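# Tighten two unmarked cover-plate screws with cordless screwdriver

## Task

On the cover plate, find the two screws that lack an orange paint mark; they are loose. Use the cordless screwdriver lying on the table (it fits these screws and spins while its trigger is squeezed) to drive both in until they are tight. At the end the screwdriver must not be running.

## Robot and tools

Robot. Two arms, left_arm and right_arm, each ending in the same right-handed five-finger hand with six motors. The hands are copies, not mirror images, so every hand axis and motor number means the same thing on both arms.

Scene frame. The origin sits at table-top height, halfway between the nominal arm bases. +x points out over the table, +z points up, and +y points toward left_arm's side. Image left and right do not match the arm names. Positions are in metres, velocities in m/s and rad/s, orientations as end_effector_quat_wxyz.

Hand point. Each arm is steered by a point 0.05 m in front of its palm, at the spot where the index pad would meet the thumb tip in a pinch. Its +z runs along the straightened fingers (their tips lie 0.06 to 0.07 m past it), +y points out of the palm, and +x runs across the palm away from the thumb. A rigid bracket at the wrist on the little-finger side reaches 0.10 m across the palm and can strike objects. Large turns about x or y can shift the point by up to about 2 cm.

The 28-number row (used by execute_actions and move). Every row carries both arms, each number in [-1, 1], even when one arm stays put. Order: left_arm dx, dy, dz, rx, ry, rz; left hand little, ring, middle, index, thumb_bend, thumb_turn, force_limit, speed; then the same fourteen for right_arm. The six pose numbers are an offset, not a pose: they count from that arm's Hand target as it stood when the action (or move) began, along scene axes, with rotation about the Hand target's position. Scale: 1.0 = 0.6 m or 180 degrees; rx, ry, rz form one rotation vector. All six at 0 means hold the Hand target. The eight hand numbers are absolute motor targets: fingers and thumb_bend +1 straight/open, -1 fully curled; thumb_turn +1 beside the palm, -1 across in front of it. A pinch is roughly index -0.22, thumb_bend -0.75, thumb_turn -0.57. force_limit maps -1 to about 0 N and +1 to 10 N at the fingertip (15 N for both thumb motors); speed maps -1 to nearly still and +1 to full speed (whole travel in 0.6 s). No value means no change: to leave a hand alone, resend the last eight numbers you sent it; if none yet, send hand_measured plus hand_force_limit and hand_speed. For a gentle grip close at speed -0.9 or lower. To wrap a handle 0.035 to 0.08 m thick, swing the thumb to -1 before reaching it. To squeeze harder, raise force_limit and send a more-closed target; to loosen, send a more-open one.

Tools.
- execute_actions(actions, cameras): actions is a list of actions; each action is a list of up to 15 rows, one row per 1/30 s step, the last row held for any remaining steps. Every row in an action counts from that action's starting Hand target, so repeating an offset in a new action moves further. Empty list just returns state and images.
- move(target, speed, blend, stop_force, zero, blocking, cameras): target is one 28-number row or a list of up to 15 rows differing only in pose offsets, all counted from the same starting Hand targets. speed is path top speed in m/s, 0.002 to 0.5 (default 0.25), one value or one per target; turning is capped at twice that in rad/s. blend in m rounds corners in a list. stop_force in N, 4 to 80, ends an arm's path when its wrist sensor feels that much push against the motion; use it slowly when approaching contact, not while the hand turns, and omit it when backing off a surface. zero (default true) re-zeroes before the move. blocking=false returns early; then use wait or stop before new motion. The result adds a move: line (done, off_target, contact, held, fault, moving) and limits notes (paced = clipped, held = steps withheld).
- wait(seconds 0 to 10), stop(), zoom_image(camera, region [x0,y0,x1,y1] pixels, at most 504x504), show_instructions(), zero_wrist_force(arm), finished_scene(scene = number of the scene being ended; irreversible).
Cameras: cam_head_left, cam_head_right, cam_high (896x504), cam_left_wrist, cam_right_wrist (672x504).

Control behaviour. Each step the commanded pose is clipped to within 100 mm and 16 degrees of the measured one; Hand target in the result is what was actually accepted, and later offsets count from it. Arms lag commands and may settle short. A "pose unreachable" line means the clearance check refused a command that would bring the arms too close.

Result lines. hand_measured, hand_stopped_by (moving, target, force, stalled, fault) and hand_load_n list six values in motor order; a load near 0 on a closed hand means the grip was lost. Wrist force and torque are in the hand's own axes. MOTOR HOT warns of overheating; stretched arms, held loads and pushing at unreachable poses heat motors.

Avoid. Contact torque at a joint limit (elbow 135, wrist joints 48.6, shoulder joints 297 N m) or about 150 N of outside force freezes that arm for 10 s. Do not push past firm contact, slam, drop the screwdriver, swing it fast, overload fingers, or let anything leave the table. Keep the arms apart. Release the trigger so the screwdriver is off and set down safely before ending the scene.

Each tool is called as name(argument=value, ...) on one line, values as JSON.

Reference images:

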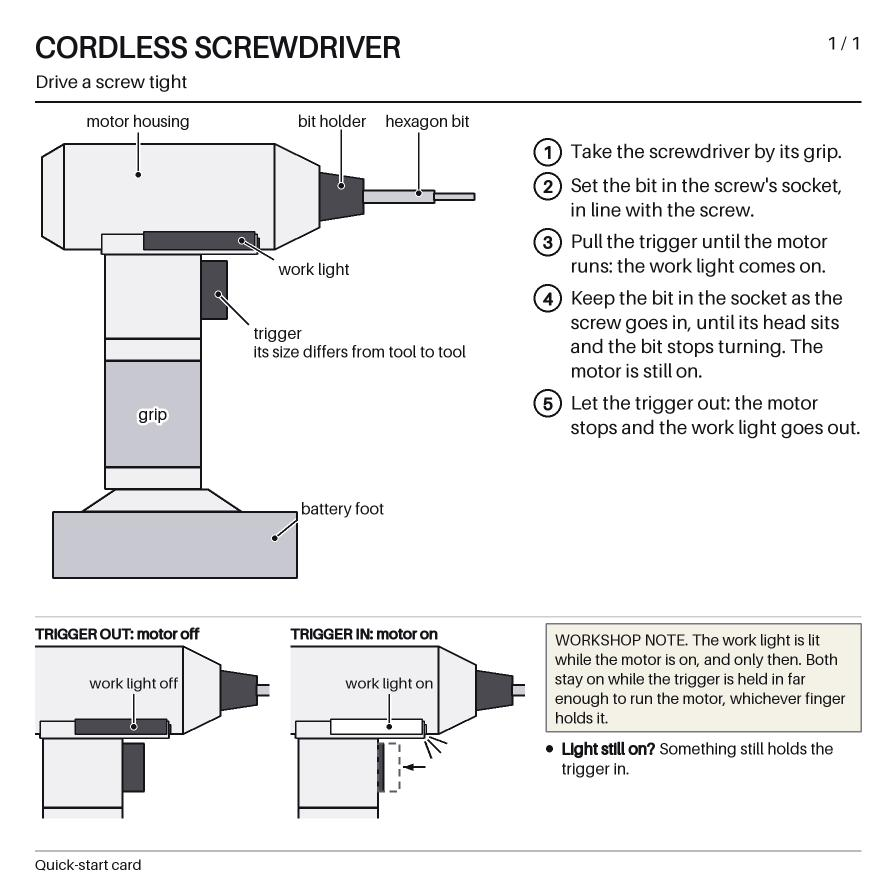

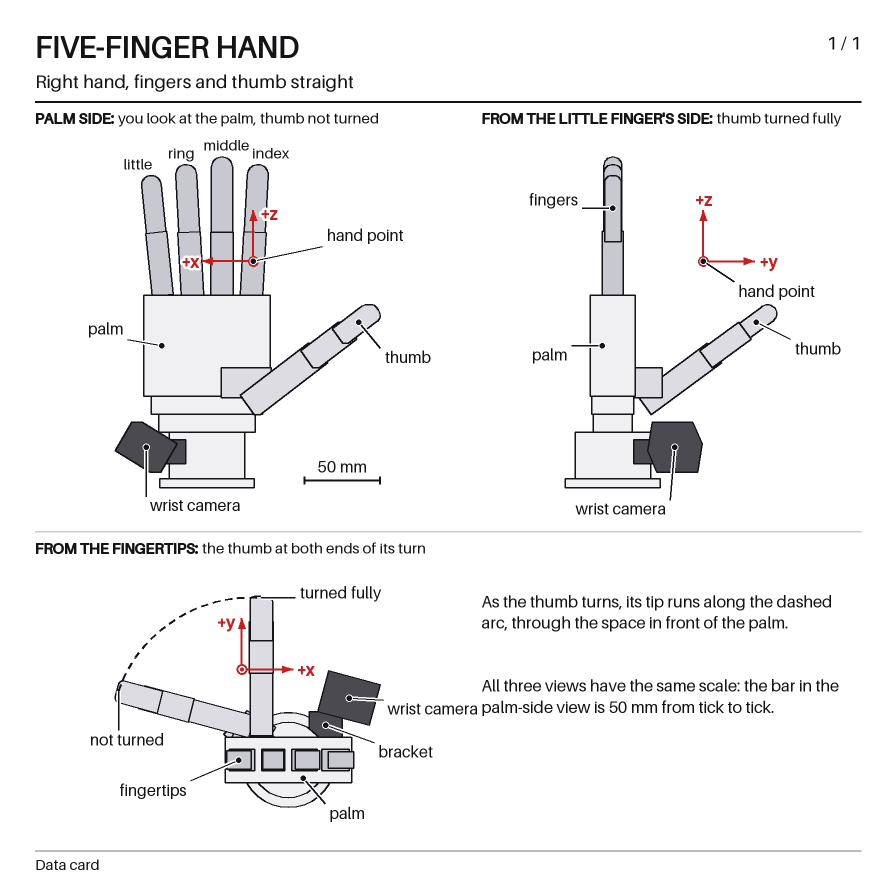

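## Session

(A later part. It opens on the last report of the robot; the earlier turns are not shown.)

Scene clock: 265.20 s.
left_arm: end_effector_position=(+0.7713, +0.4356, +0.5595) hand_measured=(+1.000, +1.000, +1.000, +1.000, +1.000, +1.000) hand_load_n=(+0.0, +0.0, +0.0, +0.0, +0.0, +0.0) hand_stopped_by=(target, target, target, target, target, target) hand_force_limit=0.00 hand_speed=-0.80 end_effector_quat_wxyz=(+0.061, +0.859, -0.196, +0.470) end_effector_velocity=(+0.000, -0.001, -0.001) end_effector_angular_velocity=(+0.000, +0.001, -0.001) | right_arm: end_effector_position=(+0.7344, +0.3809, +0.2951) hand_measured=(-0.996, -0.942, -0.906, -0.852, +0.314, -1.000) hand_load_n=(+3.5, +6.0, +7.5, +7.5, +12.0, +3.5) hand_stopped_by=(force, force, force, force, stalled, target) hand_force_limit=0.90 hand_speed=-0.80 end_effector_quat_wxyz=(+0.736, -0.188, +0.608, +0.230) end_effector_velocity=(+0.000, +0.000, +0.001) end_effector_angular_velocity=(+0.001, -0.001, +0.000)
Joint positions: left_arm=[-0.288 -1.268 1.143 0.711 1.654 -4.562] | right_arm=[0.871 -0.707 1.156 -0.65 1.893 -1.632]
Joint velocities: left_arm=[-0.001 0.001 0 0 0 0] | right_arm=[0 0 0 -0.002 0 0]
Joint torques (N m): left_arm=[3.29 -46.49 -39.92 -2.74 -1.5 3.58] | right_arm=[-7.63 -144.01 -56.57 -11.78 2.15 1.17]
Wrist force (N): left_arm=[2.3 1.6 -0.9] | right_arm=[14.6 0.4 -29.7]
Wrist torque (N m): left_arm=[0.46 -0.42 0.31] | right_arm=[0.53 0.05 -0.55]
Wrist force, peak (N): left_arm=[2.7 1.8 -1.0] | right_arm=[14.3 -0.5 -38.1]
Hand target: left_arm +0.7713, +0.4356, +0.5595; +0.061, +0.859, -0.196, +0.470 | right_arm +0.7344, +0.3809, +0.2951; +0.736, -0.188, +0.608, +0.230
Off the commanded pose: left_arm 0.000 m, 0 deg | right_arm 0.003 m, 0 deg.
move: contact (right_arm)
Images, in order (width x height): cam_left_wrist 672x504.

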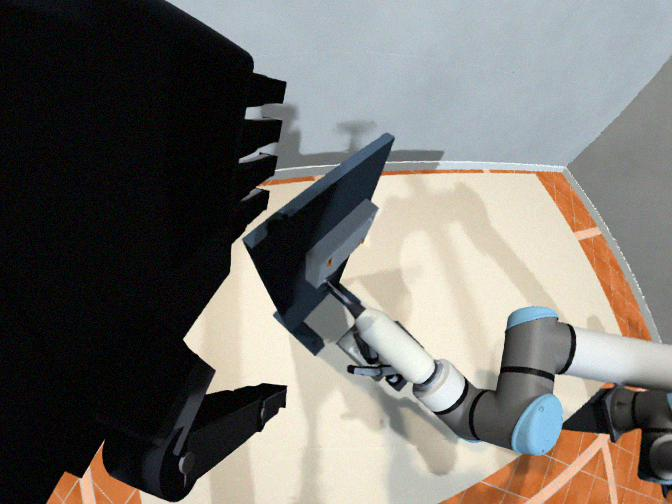

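move(target=[-0.1183,0.0733,0,-0.0457,-0.3022,0,1,1,1,1,1,1,0,-0.8,0,0,0,0,0,0,-1,-1,-0.96,-0.9,0.3,-1,0.9,-0.8], cameras=[])

move(target=[0.0592,0.0805,-0.242,0,0,-0.139,1,1,1,1,1,1,0,-0.8,0,0,0,0,0,0,-1,-1,-0.96,-0.9,0.3,-1,0.9,-0.8], cameras=["cam_left_wrist"])

zoom_image(camera="cam_left_wrist", region=[335, 275, 385, 325])

zoom_image(camera="cam_left_wrist", region=[330, 220, 430, 320])

Scene clock: 267.83 s.
left_arm: end_effector_position=(+0.7000, +0.4799, +0.5603) hand_measured=(+1.000, +1.000, +1.000, +1.000, +1.000, +1.000) hand_load_n=(+0.0, +0.0, +0.0, +0.0, +0.0, +0.0) hand_stopped_by=(target, target, target, target, target, target) hand_force_limit=0.00 hand_speed=-0.80 end_effector_quat_wxyz=(+0.024, +0.543, -0.169, +0.822) end_effector_velocity=(+0.000, +0.001, +0.001) end_effector_angular_velocity=(-0.003, -0.003, +0.001) | right_arm: end_effector_position=(+0.7344, +0.3809, +0.2951) hand_measured=(-0.996, -0.942, -0.906, -0.852, +0.314, -1.000) hand_load_n=(+3.5, +6.0, +7.0, +7.5, +12.0, +3.5) hand_stopped_by=(force, force, force, force, stalled, target) hand_force_limit=0.90 hand_speed=-0.80 end_effector_quat_wxyz=(+0.736, -0.188, +0.608, +0.230) end_effector_velocity=(+0.000, +0.000, +0.001) end_effector_angular_velocity=(+0.001, -0.001, +0.000)
Joint positions: left_arm=[-0.255 -1.643 1.947 -0.667 1.673 -4.479] | right_arm=[0.871 -0.707 1.156 -0.65 1.894 -1.632]
Joint velocities: left_arm=[0.001 0 0 -0.004 -0.001 -0.002] | right_arm=[0 -0.001 0 -0.001 0 0]
Joint torques (N m): left_arm=[-15.23 -15.45 -47.31 -6.9 -2.69 -3.74] | right_arm=[-8.25 -142.64 -61 -9.81 2.29 1.18]
Wrist force (N): left_arm=[2.2 1.1 0.3] | right_arm=[14.7 0.7 -29.0]
Wrist torque (N m): left_arm=[0.18 -0.48 0.27] | right_arm=[0.53 0.05 -0.52]
Wrist force, peak (N): left_arm=[3.5 1.7 -0.3] | right_arm=[14.7 0.5 -29.4]
Hand target: left_arm +0.7001, +0.4798, +0.5602; +0.024, +0.543, -0.169, +0.822 | right_arm +0.7344, +0.3809, +0.2951; +0.736, -0.188, +0.608, +0.230
Off the commanded pose: left_arm 0.001 m, 0 deg | right_arm 0.000 m, 0 deg.
move: done
No camera images: "cameras" was empty.

Scene clock: 269.23 s.
left_arm: end_effector_position=(+0.7356, +0.5283, +0.4149) hand_measured=(+1.000, +1.000, +1.000, +1.000, +1.000, +1.000) hand_load_n=(+0.0, +0.0, +0.0, +0.0, +0.0, +0.0) hand_stopped_by=(target, target, target, target, target, target) hand_force_limit=0.00 hand_speed=-0.80 end_effector_quat_wxyz=(+0.202, +0.493, -0.282, +0.798) end_effector_velocity=(-0.001, -0.001, +0.000) end_effector_angular_velocity=(+0.001, +0.000, -0.004) | right_arm: end_effector_position=(+0.7344, +0.3809, +0.2951) hand_measured=(-0.996, -0.942, -0.906, -0.852, +0.314, -1.000) hand_load_n=(+4.0, +6.0, +7.5, +8.0, +12.0, +4.0) hand_stopped_by=(force, force, force, force, stalled, target) hand_force_limit=0.90 hand_speed=-0.80 end_effector_quat_wxyz=(+0.736, -0.188, +0.608, +0.230) end_effector_velocity=(+0.000, +0.000, -0.002) end_effector_angular_velocity=(-0.001, +0.000, +0.000)
Joint positions: left_arm=[-0.016 -1.328 1.894 -1.057 2.293 -4.78] | right_arm=[0.871 -0.707 1.156 -0.65 1.894 -1.632]
Joint velocities: left_arm=[0 -0.001 0.001 0 0.004 -0.001] | right_arm=[0 0.002 0 -0.001 0 0]
Joint torques (N m): left_arm=[1.15 -40.72 -25.58 -5.01 1.8 0.72] | right_arm=[-10.36 -142.53 -63.42 -8.8 2.17 1.38]
Wrist force (N): left_arm=[2.5 1.4 0.6] | right_arm=[14.5 0.5 -28.8]
Wrist torque (N m): left_arm=[0.20 -0.57 0.32] | right_arm=[0.49 0.07 -0.54]
Wrist force, peak (N): left_arm=[4.3 2.2 1.1] | right_arm=[15.0 0.3 -29.1]
Hand target: left_arm +0.7355, +0.5283, +0.4148; +0.202, +0.493, -0.282, +0.798 | right_arm +0.7344, +0.3809, +0.2951; +0.736, -0.188, +0.608, +0.230
Off the commanded pose: left_arm 0.000 m, 0 deg | right_arm 0.000 m, 0 deg.
move: done
Images, in order (width x height): cam_left_wrist 672x504.

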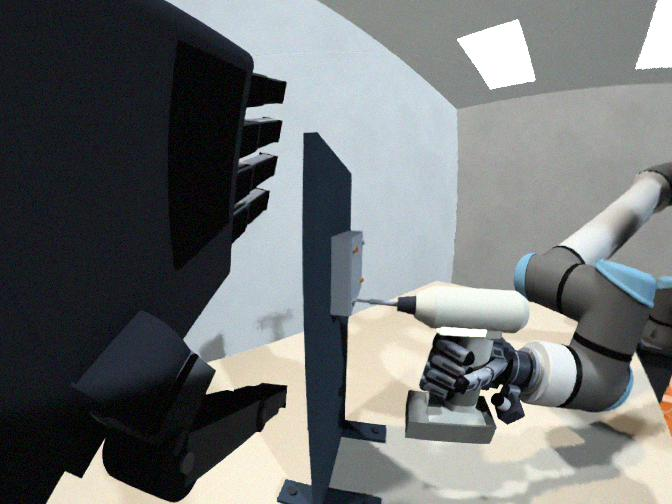

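Scaled by 10.080 from the camera's 672x504 image, which has a finer 960x720 frame.

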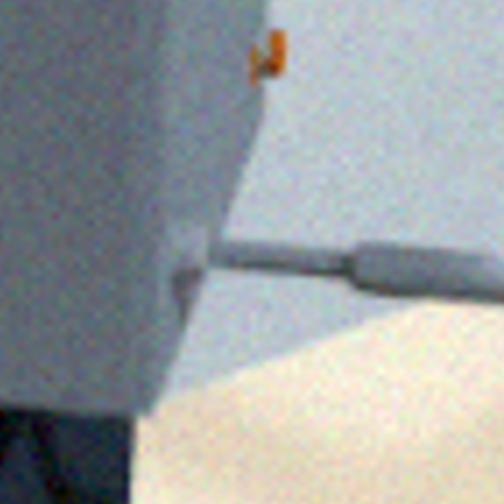

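Scaled by 5.040 from the camera's 672x504 image, which has a finer 960x720 frame.

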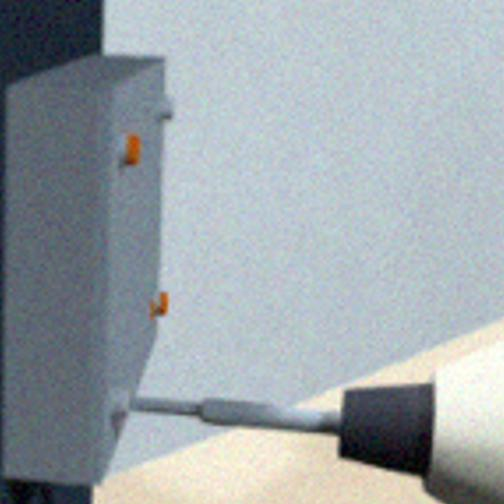

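execute_actions(actions=[[[0,0,0,0,0,0,1,1,1,1,1,1,0,-0.8,0,0,0,0,0,0,-1,-1,-0.96,-0.5,0.3,-1,0.9,-0.8]],[[0,0,0,0,0,0,1,1,1,1,1,1,0,-0.8,0,0,0,0,0,0,-1,-1,-0.96,-0.5,0.3,-1,0.9,-0.8]]], cameras=["cam_left_wrist"])

zoom_image(camera="cam_left_wrist", region=[330, 220, 480, 350])

Scene clock: 270.77 s.
left_arm: end_effector_position=(+0.7355, +0.5283, +0.4148) hand_measured=(+1.000, +1.000, +1.000, +1.000, +1.000, +1.000) hand_load_n=(+0.0, +0.0, +0.0, +0.0, +0.0, +0.0) hand_stopped_by=(target, target, target, target, target, target) hand_force_limit=0.00 hand_speed=-0.80 end_effector_quat_wxyz=(+0.202, +0.493, -0.282, +0.798) end_effector_velocity=(+0.000, +0.000, +0.000) end_effector_angular_velocity=(+0.001, +0.000, +0.000) | right_arm: end_effector_position=(+0.7344, +0.3809, +0.2952) hand_measured=(-0.996, -0.942, -0.906, -0.500, +0.314, -1.000) hand_load_n=(+3.5, +6.5, +9.5, +0.0, +10.5, +6.5) hand_stopped_by=(force, force, force, target, stalled, target) hand_force_limit=0.90 hand_speed=-0.80 end_effector_quat_wxyz=(+0.736, -0.188, +0.608, +0.230) end_effector_velocity=(+0.000, +0.000, -0.002) end_effector_angular_velocity=(-0.002, +0.001, +0.000)
Joint positions: left_arm=[-0.016 -1.328 1.894 -1.057 2.293 -4.78] | right_arm=[0.871 -0.707 1.156 -0.65 1.894 -1.632]
Joint velocities: left_arm=[0 0 0 0 0 0.001] | right_arm=[0 0.002 0 0 0 0]
Joint torques (N m): left_arm=[5.51 -34.99 -31.15 -6.01 2.01 -2.85] | right_arm=[-12.2 -119.85 -41.53 -7.47 -0.32 1.44]
Wrist force (N): left_arm=[2.2 1.2 0.7] | right_arm=[6.8 -2.2 -5.9]
Wrist torque (N m): left_arm=[0.17 -0.53 0.30] | right_arm=[0.17 -0.05 0.08]
Wrist force, peak (N): left_arm=[2.7 1.5 0.6] | right_arm=[15.5 -1.6 -29.7]
Hand target: left_arm +0.7355, +0.5283, +0.4148; +0.202, +0.493, -0.282, +0.798 | right_arm +0.7344, +0.3809, +0.2951; +0.736, -0.188, +0.608, +0.230
Off the commanded pose: left_arm 0.000 m, 0 deg | right_arm 0.000 m, 0 deg.
Images, in order (width x height): cam_left_wrist 672x504.

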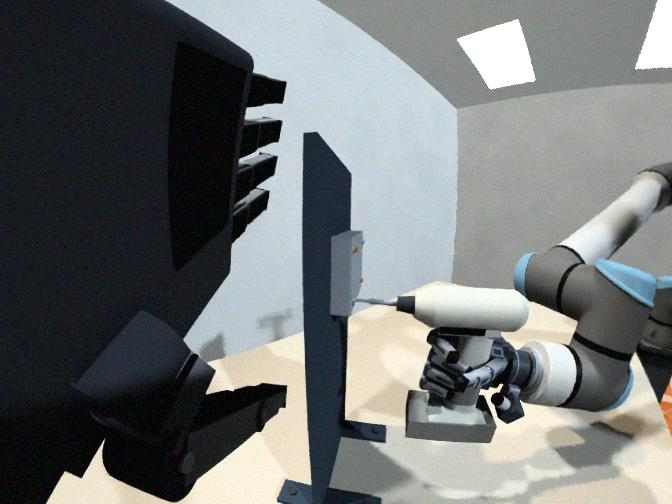

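Scaled by 3.360 from the camera's 672x504 image, which has a finer 960x720 frame.

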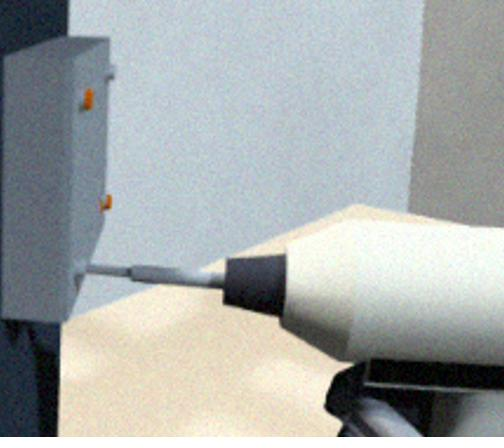

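move(target=[0,0,0,0,0,0,1,1,1,1,1,1,0,-0.8,-0.0687,-0.0472,0,0,0,0,-1,-1,-0.96,-0.5,0.3,-1,0.9,-0.8], speed=0.08, cameras=["cam_left_wrist","cam_head_right","cam_head_left","cam_high"])

zoom_image(camera="cam_left_wrist", region=[325, 220, 425, 320])

zoom_image(camera="cam_head_right", region=[270, 80, 400, 220])

zoom_image(camera="cam_head_left", region=[270, 80, 500, 250])

zoom_image(camera="cam_high", region=[380, 130, 480, 280])

Scene clock: 272.80 s.
left_arm: end_effector_position=(+0.7355, +0.5283, +0.4148) hand_measured=(+1.000, +1.000, +1.000, +1.000, +1.000, +1.000) hand_load_n=(+0.0, +0.0, +0.0, +0.0, +0.0, +0.0) hand_stopped_by=(target, target, target, target, target, target) hand_force_limit=0.00 hand_speed=-0.80 end_effector_quat_wxyz=(+0.202, +0.493, -0.282, +0.798) end_effector_velocity=(+0.000, +0.000, +0.001) end_effector_angular_velocity=(+0.000, -0.001, +0.000) | right_arm: end_effector_position=(+0.6930, +0.3526, +0.2951) hand_measured=(-0.996, -0.942, -0.906, -0.500, +0.314, -1.000) hand_load_n=(+5.0, +8.0, +12.5, +0.0, +7.0, +6.0) hand_stopped_by=(force, force, force, target, stalled, target) hand_force_limit=0.90 hand_speed=-0.80 end_effector_quat_wxyz=(+0.736, -0.188, +0.608, +0.231) end_effector_velocity=(+0.000, +0.000, +0.002) end_effector_angular_velocity=(+0.001, -0.001, +0.000)
Joint positions: left_arm=[-0.016 -1.328 1.894 -1.057 2.293 -4.78] | right_arm=[0.888 -0.776 1.285 -0.713 1.91 -1.635]
Joint velocities: left_arm=[0 -0.001 0 0.001 0 0] | right_arm=[0 -0.002 0 0 -0.001 0]
Joint torques (N m): left_arm=[6.35 -35.16 -35.55 -4.37 0.98 -2.49] | right_arm=[-14.46 -114.88 -41.85 -2.39 -1.68 -0.27]
Wrist force (N): left_arm=[2.1 1.6 1.0] | right_arm=[6.7 -0.7 -2.3]
Wrist torque (N m): left_arm=[0.20 -0.52 0.30] | right_arm=[-0.20 0.01 0.01]
Wrist force, peak (N): left_arm=[3.0 1.4 0.8] | right_arm=[7.0 -2.5 -6.0]
Hand target: left_arm +0.7355, +0.5283, +0.4148; +0.202, +0.493, -0.282, +0.798 | right_arm +0.6932, +0.3525, +0.2950; +0.736, -0.188, +0.608, +0.230
Off the commanded pose: left_arm 0.000 m, 0 deg | right_arm 0.000 m, 0 deg.
move: done
Images, in order (width x height): cam_head_left 896x504, cam_head_right 896x504, cam_high 896x504, cam_left_wrist 672x504.

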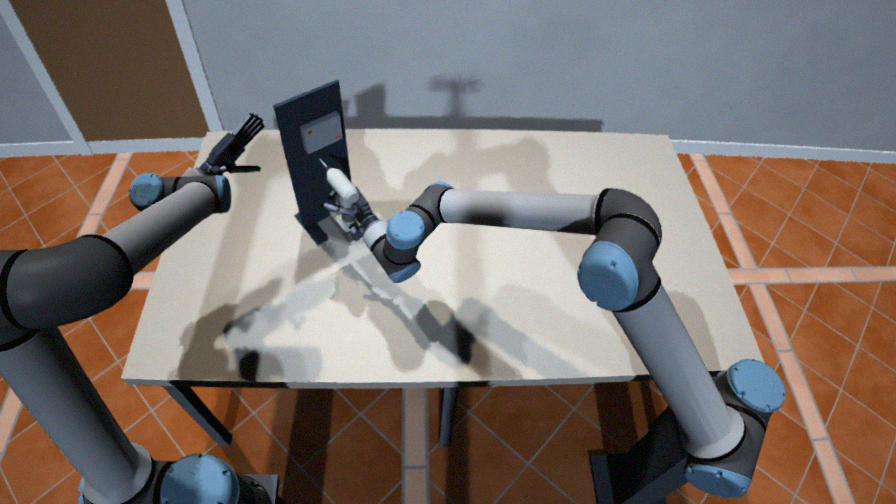

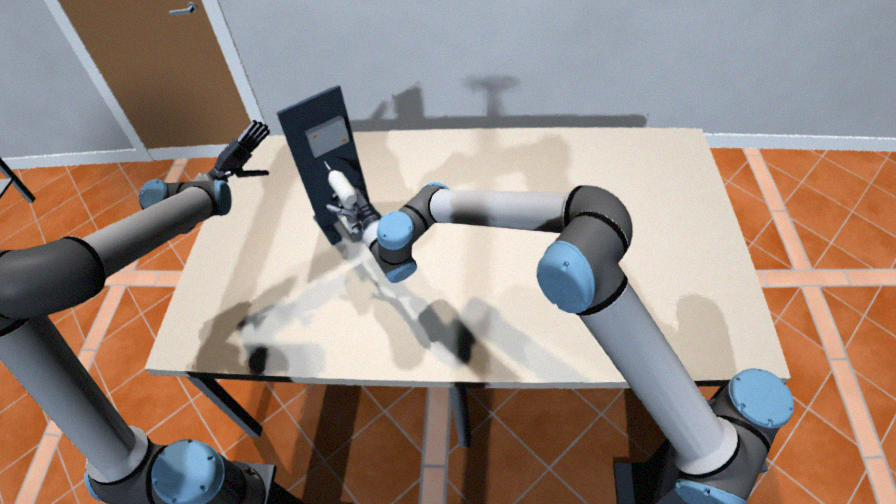

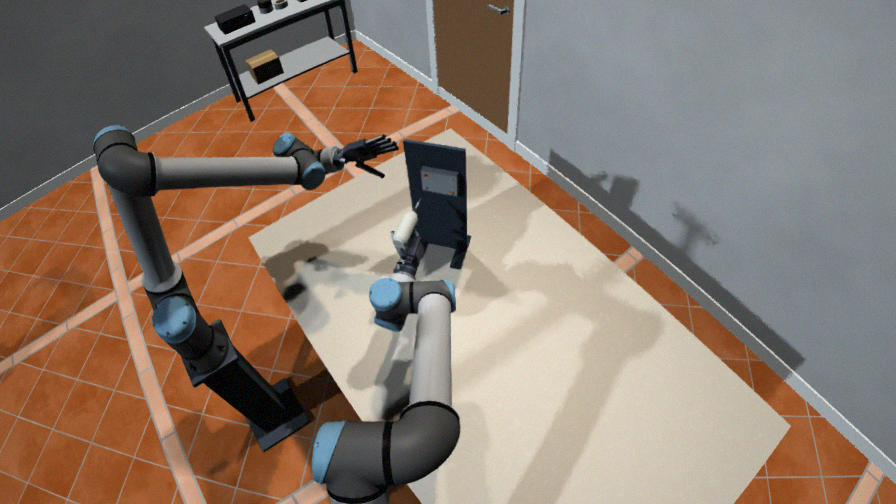

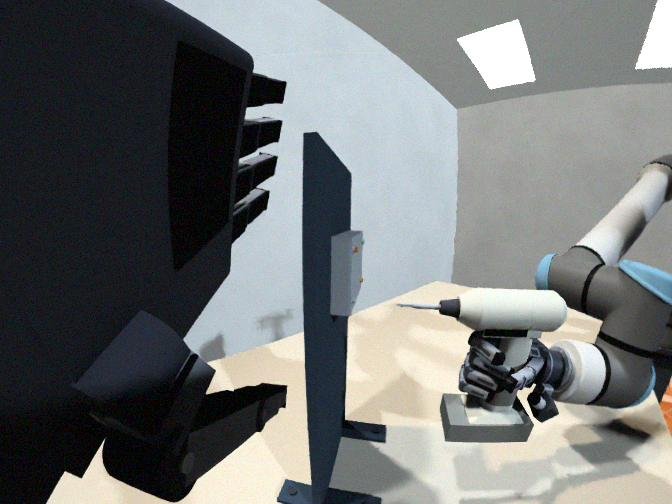

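Scaled by 5.040 from the camera's 672x504 image, which has a finer 960x720 frame.

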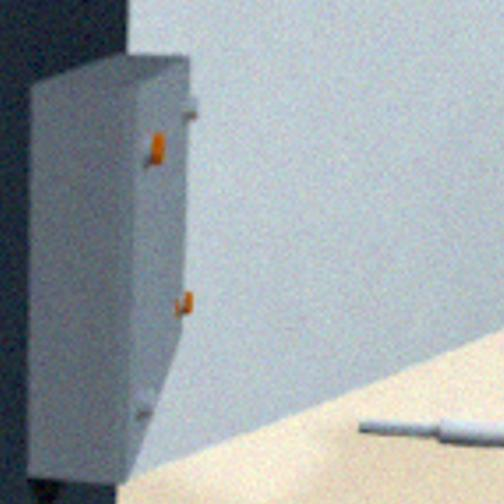

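Scaled by 3.600.

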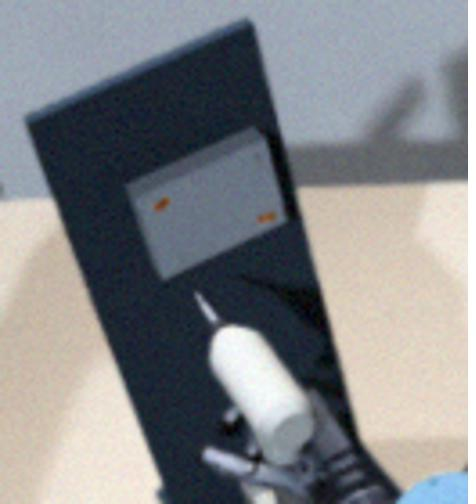

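Scaled by 2.191.

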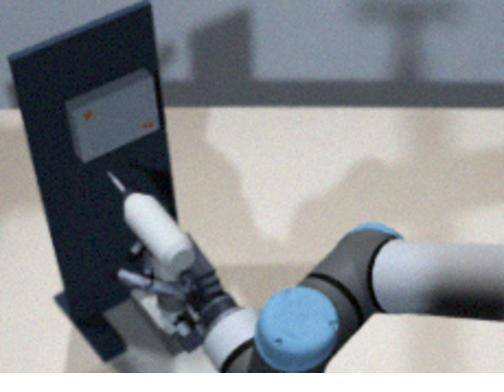

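Scaled by 3.360.

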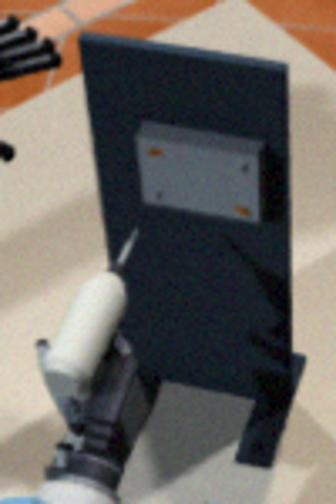

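move(target=[0,0,0,0,0,0,1,1,1,1,1,1,0,-0.8,0.0613,-0.0893,0.085,0,0,0,-1,-1,-0.96,-0.5,0.3,-1,0.9,-0.8], speed=0.12, cameras=["cam_left_wrist","cam_high","cam_head_right"])

zoom_image(camera="cam_left_wrist", region=[325, 220, 425, 320])

zoom_image(camera="cam_high", region=[380, 130, 480, 280])

zoom_image(camera="cam_head_right", region=[270, 80, 400, 220])

Scene clock: 274.10 s.
left_arm: end_effector_position=(+0.7355, +0.5283, +0.4148) hand_measured=(+1.000, +1.000, +1.000, +1.000, +1.000, +1.000) hand_load_n=(+0.5, +0.0, +0.0, +0.0, +0.0, +0.0) hand_stopped_by=(target, target, target, target, target, target) hand_force_limit=0.00 hand_speed=-0.80 end_effector_quat_wxyz=(+0.202, +0.493, -0.282, +0.798) end_effector_velocity=(+0.000, +0.000, +0.000) end_effector_angular_velocity=(-0.001, +0.001, +0.000) | right_arm: end_effector_position=(+0.7300, +0.2988, +0.3458) hand_measured=(-0.996, -0.942, -0.906, -0.500, +0.314, -1.000) hand_load_n=(+5.0, +8.0, +12.5, +0.0, +7.0, +5.5) hand_stopped_by=(force, force, force, target, stalled, target) hand_force_limit=0.90 hand_speed=-0.80 end_effector_quat_wxyz=(+0.736, -0.188, +0.608, +0.230) end_effector_velocity=(-0.001, +0.001, +0.002) end_effector_angular_velocity=(+0.003, -0.002, -0.001)
Joint positions: left_arm=[-0.016 -1.328 1.894 -1.057 2.293 -4.78] | right_arm=[0.823 -0.863 1.343 -0.679 1.846 -1.621]
Joint velocities: left_arm=[0 0 0 0 0 -0.002] | right_arm=[0.002 0.001 -0.002 -0.003 0.003 0]
Joint torques (N m): left_arm=[8.84 -36.16 -41.14 -3.37 0.78 -2.61] | right_arm=[15.53 -103.65 -52.3 -7.79 1.65 -1.14]
Wrist force (N): left_arm=[2.2 1.6 0.9] | right_arm=[6.7 0.1 -2.4]
Wrist torque (N m): left_arm=[0.20 -0.53 0.30] | right_arm=[-0.09 0.02 0.03]
Wrist force, peak (N): left_arm=[2.9 1.3 1.0] | right_arm=[9.0 1.8 -3.0]
Hand target: left_arm +0.7355, +0.5283, +0.4148; +0.202, +0.493, -0.282, +0.798 | right_arm +0.7300, +0.2989, +0.3459; +0.736, -0.188, +0.608, +0.231
Off the commanded pose: left_arm 0.000 m, 0 deg | right_arm 0.000 m, 0 deg.
move: done
Images, in order (width x height): cam_head_right 896x504, cam_high 896x504, cam_left_wrist 672x504.

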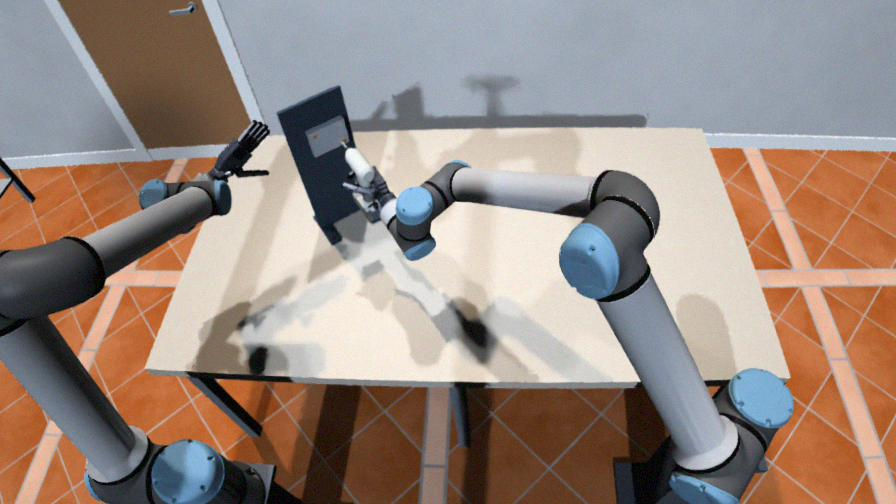

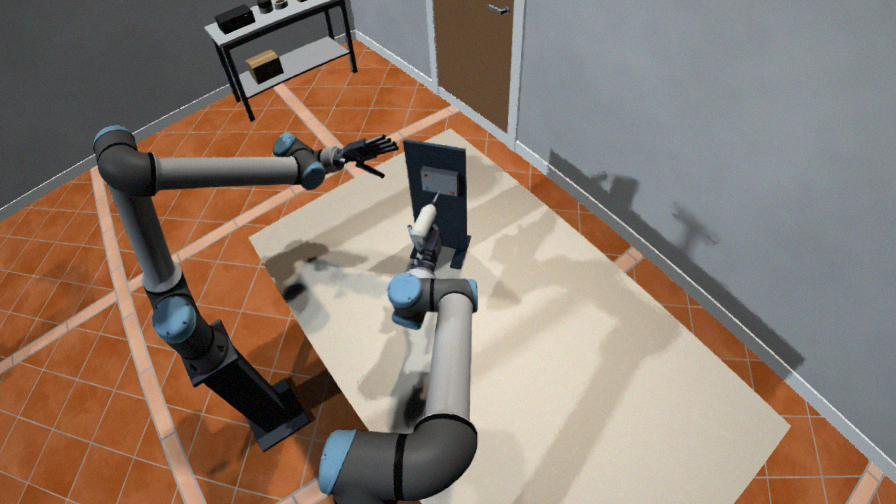

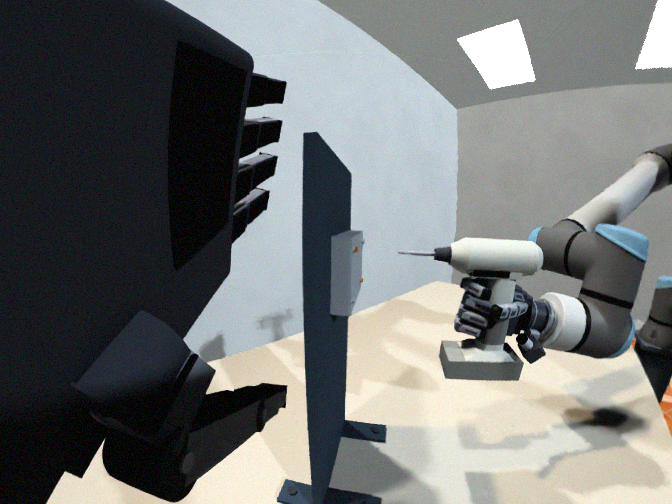

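Scaled by 5.040 from the camera's 672x504 image, which has a finer 960x720 frame.

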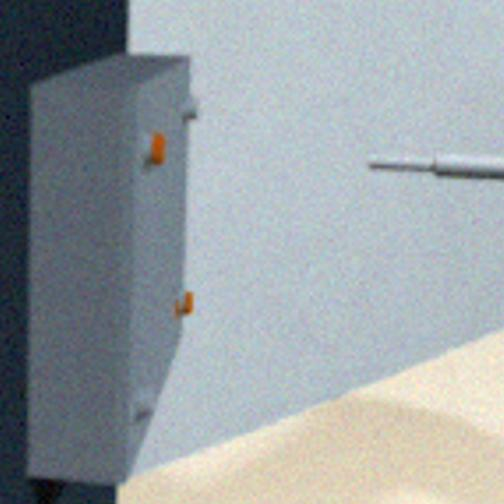

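Scaled by 3.360.

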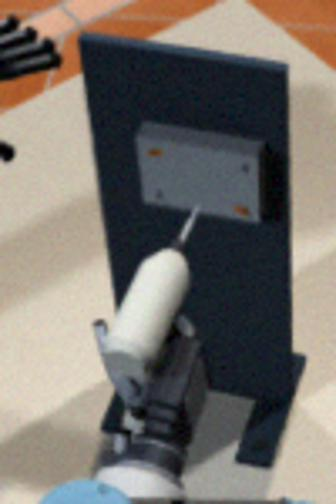

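Scaled by 3.600.

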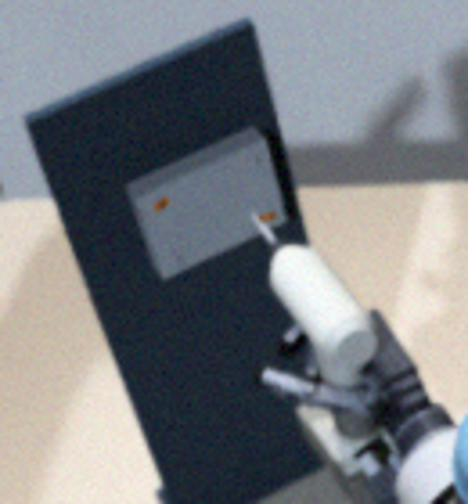

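move(target=[0,0,0,0,0,0,1,1,1,1,1,1,0,-0.8,0.0245,-0.0357,0,0,0,0,-1,-1,-0.96,-0.5,0.3,-1,0.9,-0.8], speed=0.1, cameras=["cam_left_wrist","cam_high"])

execute_actions(actions=[[[0,0,0,0,0,0,1,1,1,1,1,1,0,-0.8,0,0,0,0,0,0,-1,-1,-0.96,-0.9,0.3,-1,0.9,-0.8]],[[0,0,0,0,0,0,1,1,1,1,1,1,0,-0.8,0,0,0,0,0,0,-1,-1,-0.96,-0.9,0.3,-1,0.9,-0.8]]], cameras=["cam_left_wrist","cam_high"])

zoom_image(camera="cam_left_wrist", region=[345, 225, 405, 285])

zoom_image(camera="cam_high", region=[380, 130, 480, 280])

Scene clock: 275.30 s.
left_arm: end_effector_position=(+0.7355, +0.5283, +0.4148) hand_measured=(+1.000, +1.000, +1.000, +1.000, +1.000, +1.000) hand_load_n=(+0.0, +0.0, +0.0, +0.0, +0.0, +0.0) hand_stopped_by=(target, target, target, target, target, target) hand_force_limit=0.00 hand_speed=-0.80 end_effector_quat_wxyz=(+0.202, +0.493, -0.282, +0.798) end_effector_velocity=(+0.000, +0.000, +0.000) end_effector_angular_velocity=(+0.000, -0.001, -0.001) | right_arm: end_effector_position=(+0.7448, +0.2773, +0.3460) hand_measured=(-0.996, -0.942, -0.906, -0.500, +0.314, -1.000) hand_load_n=(+5.0, +8.0, +12.5, +0.0, +7.0, +6.0) hand_stopped_by=(force, force, force, target, stalled, target) hand_force_limit=0.90 hand_speed=-0.80 end_effector_quat_wxyz=(+0.736, -0.187, +0.608, +0.231) end_effector_velocity=(-0.001, +0.002, +0.001) end_effector_angular_velocity=(+0.001, -0.001, -0.001)
Joint positions: left_arm=[-0.016 -1.328 1.894 -1.057 2.293 -4.78] | right_arm=[0.795 -0.88 1.373 -0.691 1.819 -1.616]
Joint velocities: left_arm=[0 0 0 0 0 0] | right_arm=[0.003 0.001 -0.003 0.001 0.003 -0.001]
Joint torques (N m): left_arm=[6.02 -38.85 -44.73 -2.69 0.37 -2.74] | right_arm=[16.16 -101.08 -49.52 -3.22 2.29 -0.22]
Wrist force (N): left_arm=[2.6 1.5 0.9] | right_arm=[7.0 -0.1 -1.9]
Wrist torque (N m): left_arm=[0.20 -0.59 0.33] | right_arm=[-0.14 -0.04 0.06]
Wrist force, peak (N): left_arm=[2.7 1.3 1.2] | right_arm=[7.3 -0.3 -1.9]
Hand target: left_arm +0.7355, +0.5283, +0.4148; +0.202, +0.493, -0.282, +0.798 | right_arm +0.7447, +0.2775, +0.3459; +0.736, -0.188, +0.608, +0.231
Off the commanded pose: left_arm 0.000 m, 0 deg | right_arm 0.000 m, 0 deg.
move: done
Images, in order (width x height): cam_high 896x504, cam_left_wrist 672x504.

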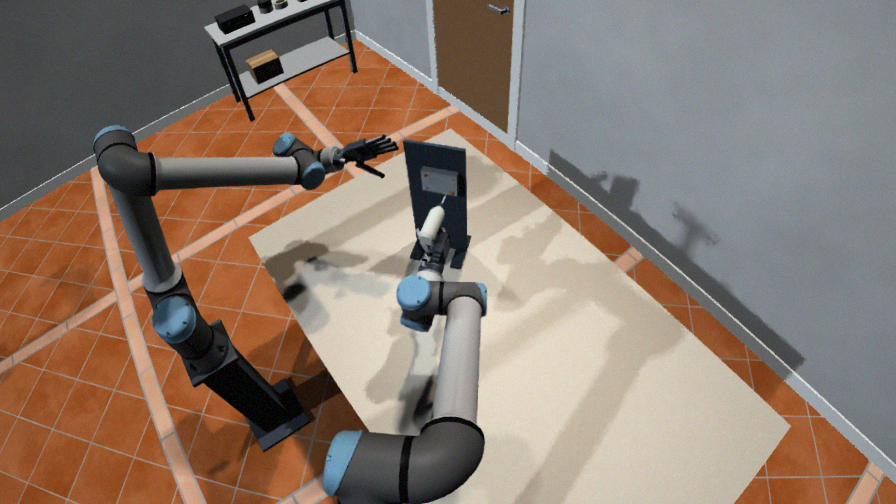

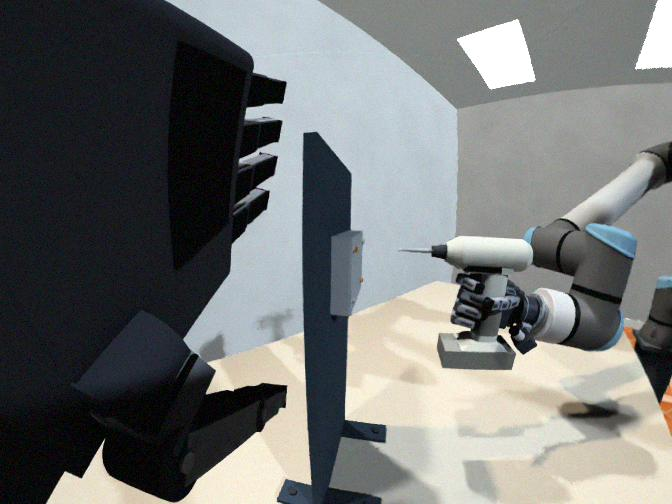

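Scene clock: 276.63 s.
left_arm: end_effector_position=(+0.7355, +0.5283, +0.4148) hand_measured=(+1.000, +1.000, +1.000, +1.000, +1.000, +1.000) hand_load_n=(+0.0, +0.0, +0.0, +0.0, -0.5, +0.0) hand_stopped_by=(target, target, target, target, target, target) hand_force_limit=0.00 hand_speed=-0.80 end_effector_quat_wxyz=(+0.202, +0.493, -0.282, +0.798) end_effector_velocity=(+0.000, +0.000, -0.001) end_effector_angular_velocity=(-0.001, +0.002, +0.000) | right_arm: end_effector_position=(+0.7447, +0.2775, +0.3459) hand_measured=(-0.996, -0.942, -0.906, -0.850, +0.314, -1.000) hand_load_n=(+3.0, +7.0, +11.0, +11.0, +8.5, +5.5) hand_stopped_by=(force, force, force, force, stalled, target) hand_force_limit=0.90 hand_speed=-0.80 end_effector_quat_wxyz=(+0.736, -0.188, +0.608, +0.231) end_effector_velocity=(+0.000, +0.000, -0.001) end_effector_angular_velocity=(+0.000, +0.001, +0.000)
Joint positions: left_arm=[-0.016 -1.328 1.894 -1.057 2.293 -4.78] | right_arm=[0.795 -0.88 1.373 -0.691 1.819 -1.616]
Joint velocities: left_arm=[0 0.001 0 0 0 -0.001] | right_arm=[0 0.001 0 0 0 0.001]
Joint torques (N m): left_arm=[5.79 -40.71 -48.81 -1.31 0.24 -2.35] | right_arm=[14.2 -99.75 -48.61 -3.18 2.06 -1.36]
Wrist force (N): left_arm=[2.3 1.5 1.0] | right_arm=[6.7 0.0 -2.4]
Wrist torque (N m): left_arm=[0.19 -0.55 0.31] | right_arm=[-0.10 0.00 0.04]
Wrist force, peak (N): left_arm=[2.6 1.8 1.0] | right_arm=[7.2 -0.2 -2.7]
Hand target: left_arm +0.7355, +0.5283, +0.4148; +0.202, +0.493, -0.282, +0.798 | right_arm +0.7447, +0.2775, +0.3459; +0.736, -0.188, +0.608, +0.231
Off the commanded pose: left_arm 0.000 m, 0 deg | right_arm 0.000 m, 0 deg.
Images, in order (width x height): cam_high 896x504, cam_left_wrist 672x504.

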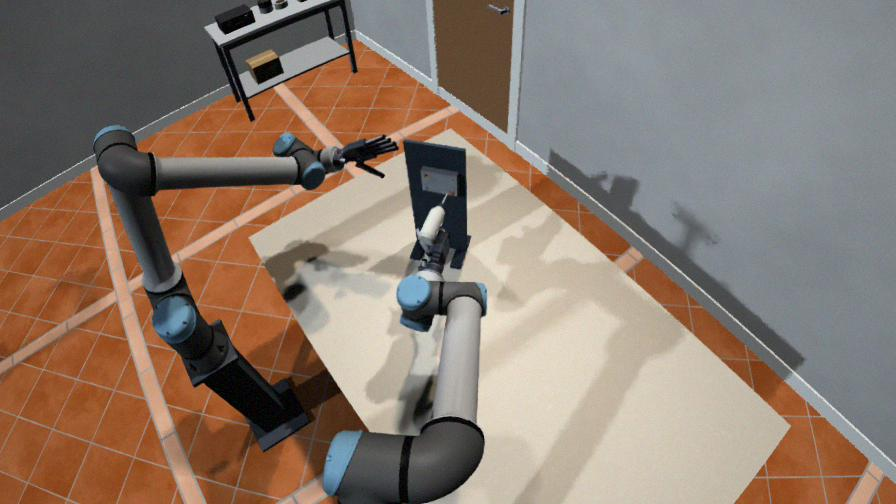

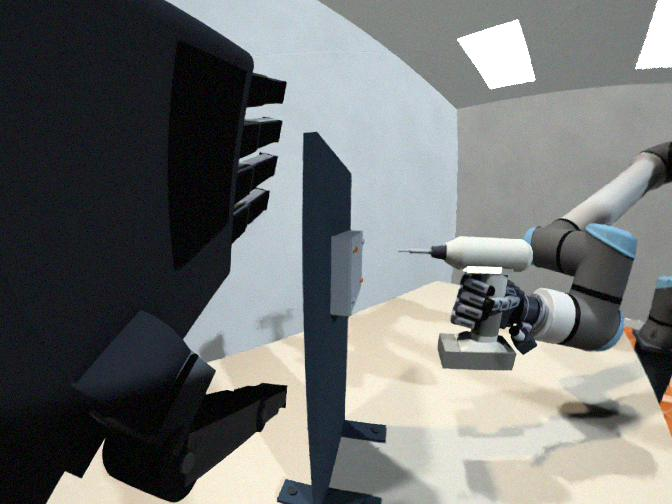

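Scaled by 8.400 from the camera's 672x504 image, which has a finer 960x720 frame.

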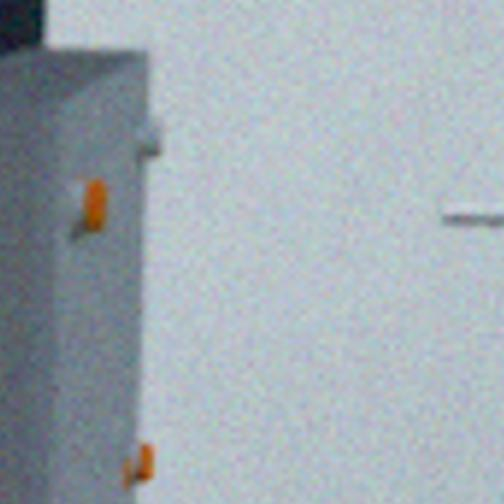

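Scaled by 3.360.

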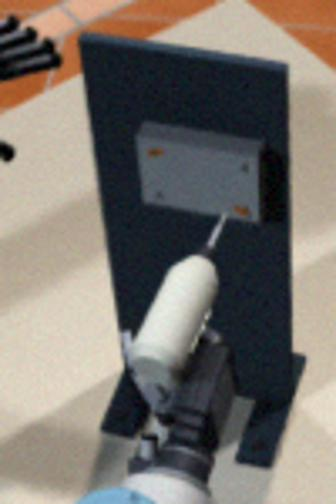

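move(target=[-0.0592,-0.0805,0.242,0,0,0.139,1,1,1,1,1,1,0,-0.8,0,0,0.0133,0,0,0,-1,-1,-0.96,-0.9,0.3,-1,0.9,-0.8], cameras=[])

move(target=[0.1183,-0.0733,0,0.0457,0.3022,0,1,1,1,1,1,1,0,-0.8,0,0,0,0,0,0,-1,-1,-0.96,-0.9,0.3,-1,0.9,-0.8], cameras=["cam_left_wrist","cam_head_left","cam_high"])

zoom_image(camera="cam_left_wrist", region=[290, 170, 420, 320])

zoom_image(camera="cam_high", region=[380, 130, 480, 280])

Scene clock: 279.17 s.
left_arm: end_effector_position=(+0.7001, +0.4798, +0.5602) hand_measured=(+1.000, +1.000, +1.000, +1.000, +1.000, +1.000) hand_load_n=(+0.0, +0.0, +0.0, +0.0, +0.0, +0.0) hand_stopped_by=(target, target, target, target, target, target) hand_force_limit=0.00 hand_speed=-0.80 end_effector_quat_wxyz=(+0.024, +0.543, -0.169, +0.822) end_effector_velocity=(+0.000, +0.001, +0.001) end_effector_angular_velocity=(-0.002, -0.001, +0.003) | right_arm: end_effector_position=(+0.7446, +0.2775, +0.3540) hand_measured=(-0.996, -0.942, -0.906, -0.850, +0.314, -1.000) hand_load_n=(+2.5, +7.0, +11.5, +11.5, +8.0, +5.5) hand_stopped_by=(force, force, force, force, stalled, target) hand_force_limit=0.90 hand_speed=-0.80 end_effector_quat_wxyz=(+0.736, -0.188, +0.608, +0.231) end_effector_velocity=(+0.000, +0.000, +0.000) end_effector_angular_velocity=(+0.000, -0.001, +0.000)
Joint positions: left_arm=[-0.255 -1.643 1.947 -0.668 1.674 -4.479] | right_arm=[0.795 -0.886 1.368 -0.68 1.819 -1.616]
Joint velocities: left_arm=[0 -0.001 0 -0.001 -0.004 -0.001] | right_arm=[0 0 0 -0.001 0 0]
Joint torques (N m): left_arm=[-12.69 -41.98 -42.9 -2.71 -2.34 -1.28] | right_arm=[10.1 -105.68 -45.35 -6.51 0.86 -1.13]
Wrist force (N): left_arm=[2.2 1.5 0.4] | right_arm=[6.7 -0.3 -2.2]
Wrist torque (N m): left_arm=[0.21 -0.48 0.27] | right_arm=[-0.14 0.00 0.04]
Wrist force, peak (N): left_arm=[4.1 2.2 0.7] | right_arm=[7.6 -0.3 -2.4]
Hand target: left_arm +0.7001, +0.4798, +0.5602; +0.024, +0.543, -0.169, +0.822 | right_arm +0.7447, +0.2775, +0.3539; +0.736, -0.188, +0.608, +0.231
Off the commanded pose: left_arm 0.000 m, 0 deg | right_arm 0.000 m, 0 deg.
move: done
No camera images: "cameras" was empty.

Scene clock: 281.60 s.
left_arm: end_effector_position=(+0.7713, +0.4355, +0.5594) hand_measured=(+1.000, +1.000, +1.000, +1.000, +1.000, +1.000) hand_load_n=(+0.0, +0.0, +0.0, +0.0, +0.0, +0.0) hand_stopped_by=(target, target, target, target, target, target) hand_force_limit=0.00 hand_speed=-0.80 end_effector_quat_wxyz=(+0.060, +0.859, -0.196, +0.470) end_effector_velocity=(-0.001, +0.000, +0.000) end_effector_angular_velocity=(+0.001, +0.003, +0.000) | right_arm: end_effector_position=(+0.7446, +0.2775, +0.3539) hand_measured=(-0.996, -0.942, -0.906, -0.850, +0.314, -1.000) hand_load_n=(+2.5, +7.0, +11.0, +11.5, +8.0, +5.5) hand_stopped_by=(force, force, force, force, stalled, target) hand_force_limit=0.90 hand_speed=-0.80 end_effector_quat_wxyz=(+0.736, -0.188, +0.608, +0.231) end_effector_velocity=(+0.000, +0.000, -0.001) end_effector_angular_velocity=(+0.000, +0.000, +0.000)
Joint positions: left_arm=[-0.289 -1.269 1.144 0.711 1.652 -4.562] | right_arm=[0.795 -0.886 1.368 -0.68 1.819 -1.616]
Joint velocities: left_arm=[0 0 0 0.004 0 0] | right_arm=[0 0.001 0 -0.001 0 0]
Joint torques (N m): left_arm=[8.43 -52.66 -47.89 4.3 -0.56 3.93] | right_arm=[4.9 -98.7 -41.84 -6.45 -0.07 -0.85]
Wrist force (N): left_arm=[2.3 1.6 -1.3] | right_arm=[6.5 -0.3 -2.2]
Wrist torque (N m): left_arm=[0.48 -0.41 0.32] | right_arm=[-0.14 0.02 0.02]
Wrist force, peak (N): left_arm=[3.3 1.7 -0.8] | right_arm=[7.2 -0.2 -2.6]
Hand target: left_arm +0.7713, +0.4356, +0.5594; +0.060, +0.859, -0.196, +0.470 | right_arm +0.7447, +0.2775, +0.3539; +0.736, -0.188, +0.608, +0.231
Off the commanded pose: left_arm 0.001 m, 0 deg | right_arm 0.000 m, 0 deg.
move: done
Images, in order (width x height): cam_head_left 896x504, cam_high 896x504, cam_left_wrist 672x504.

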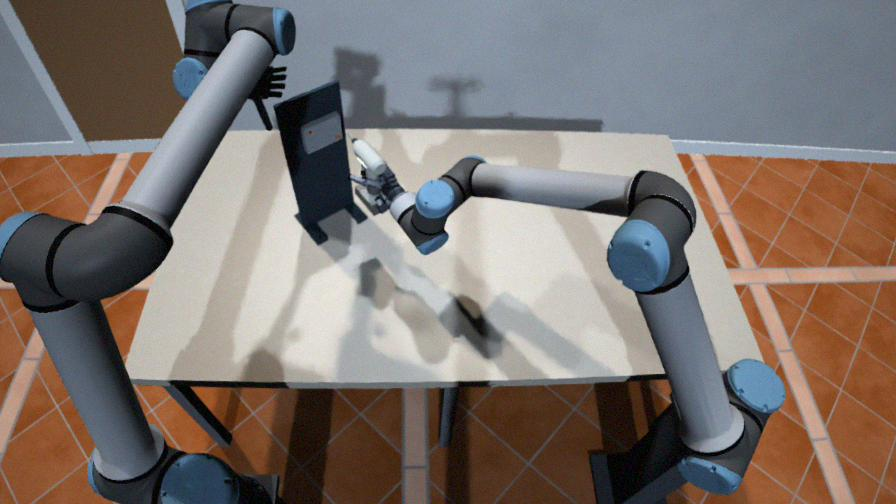

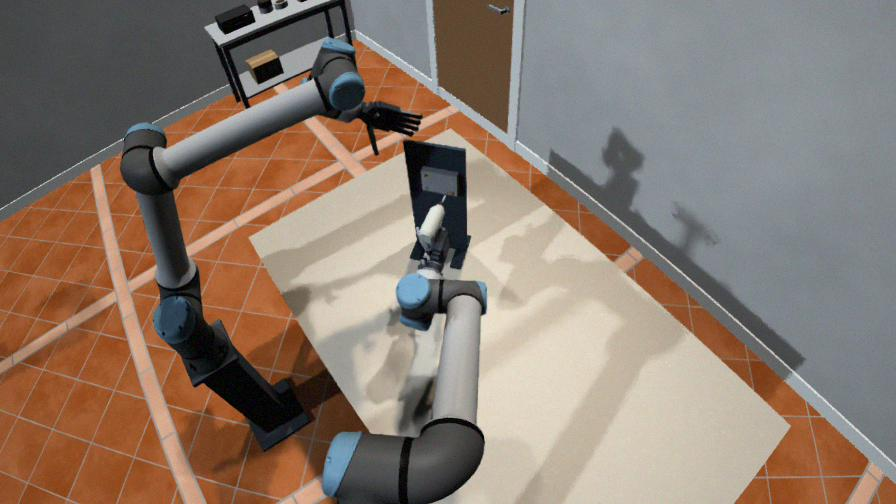

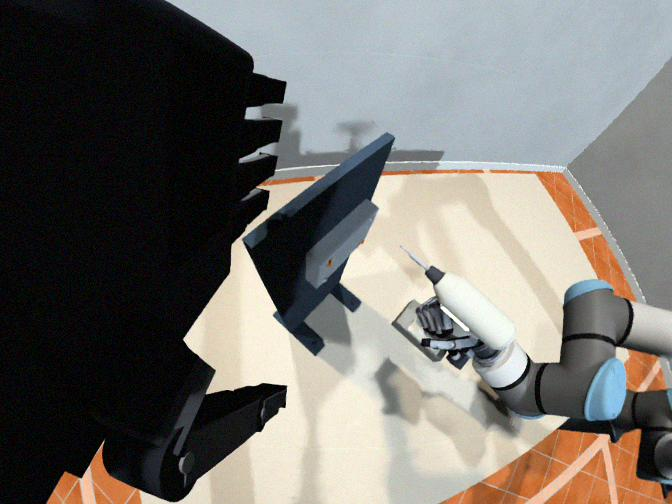

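Scaled by 3.360 from the camera's 672x504 image, which has a finer 960x720 frame.

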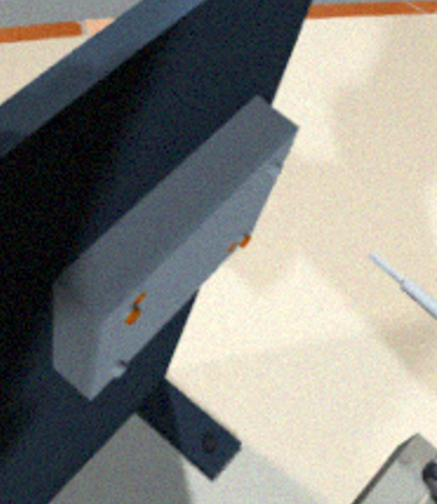

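Scaled by 3.360.

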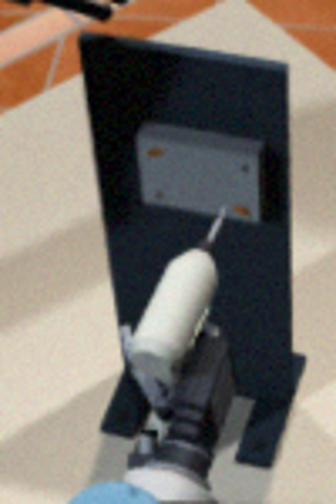

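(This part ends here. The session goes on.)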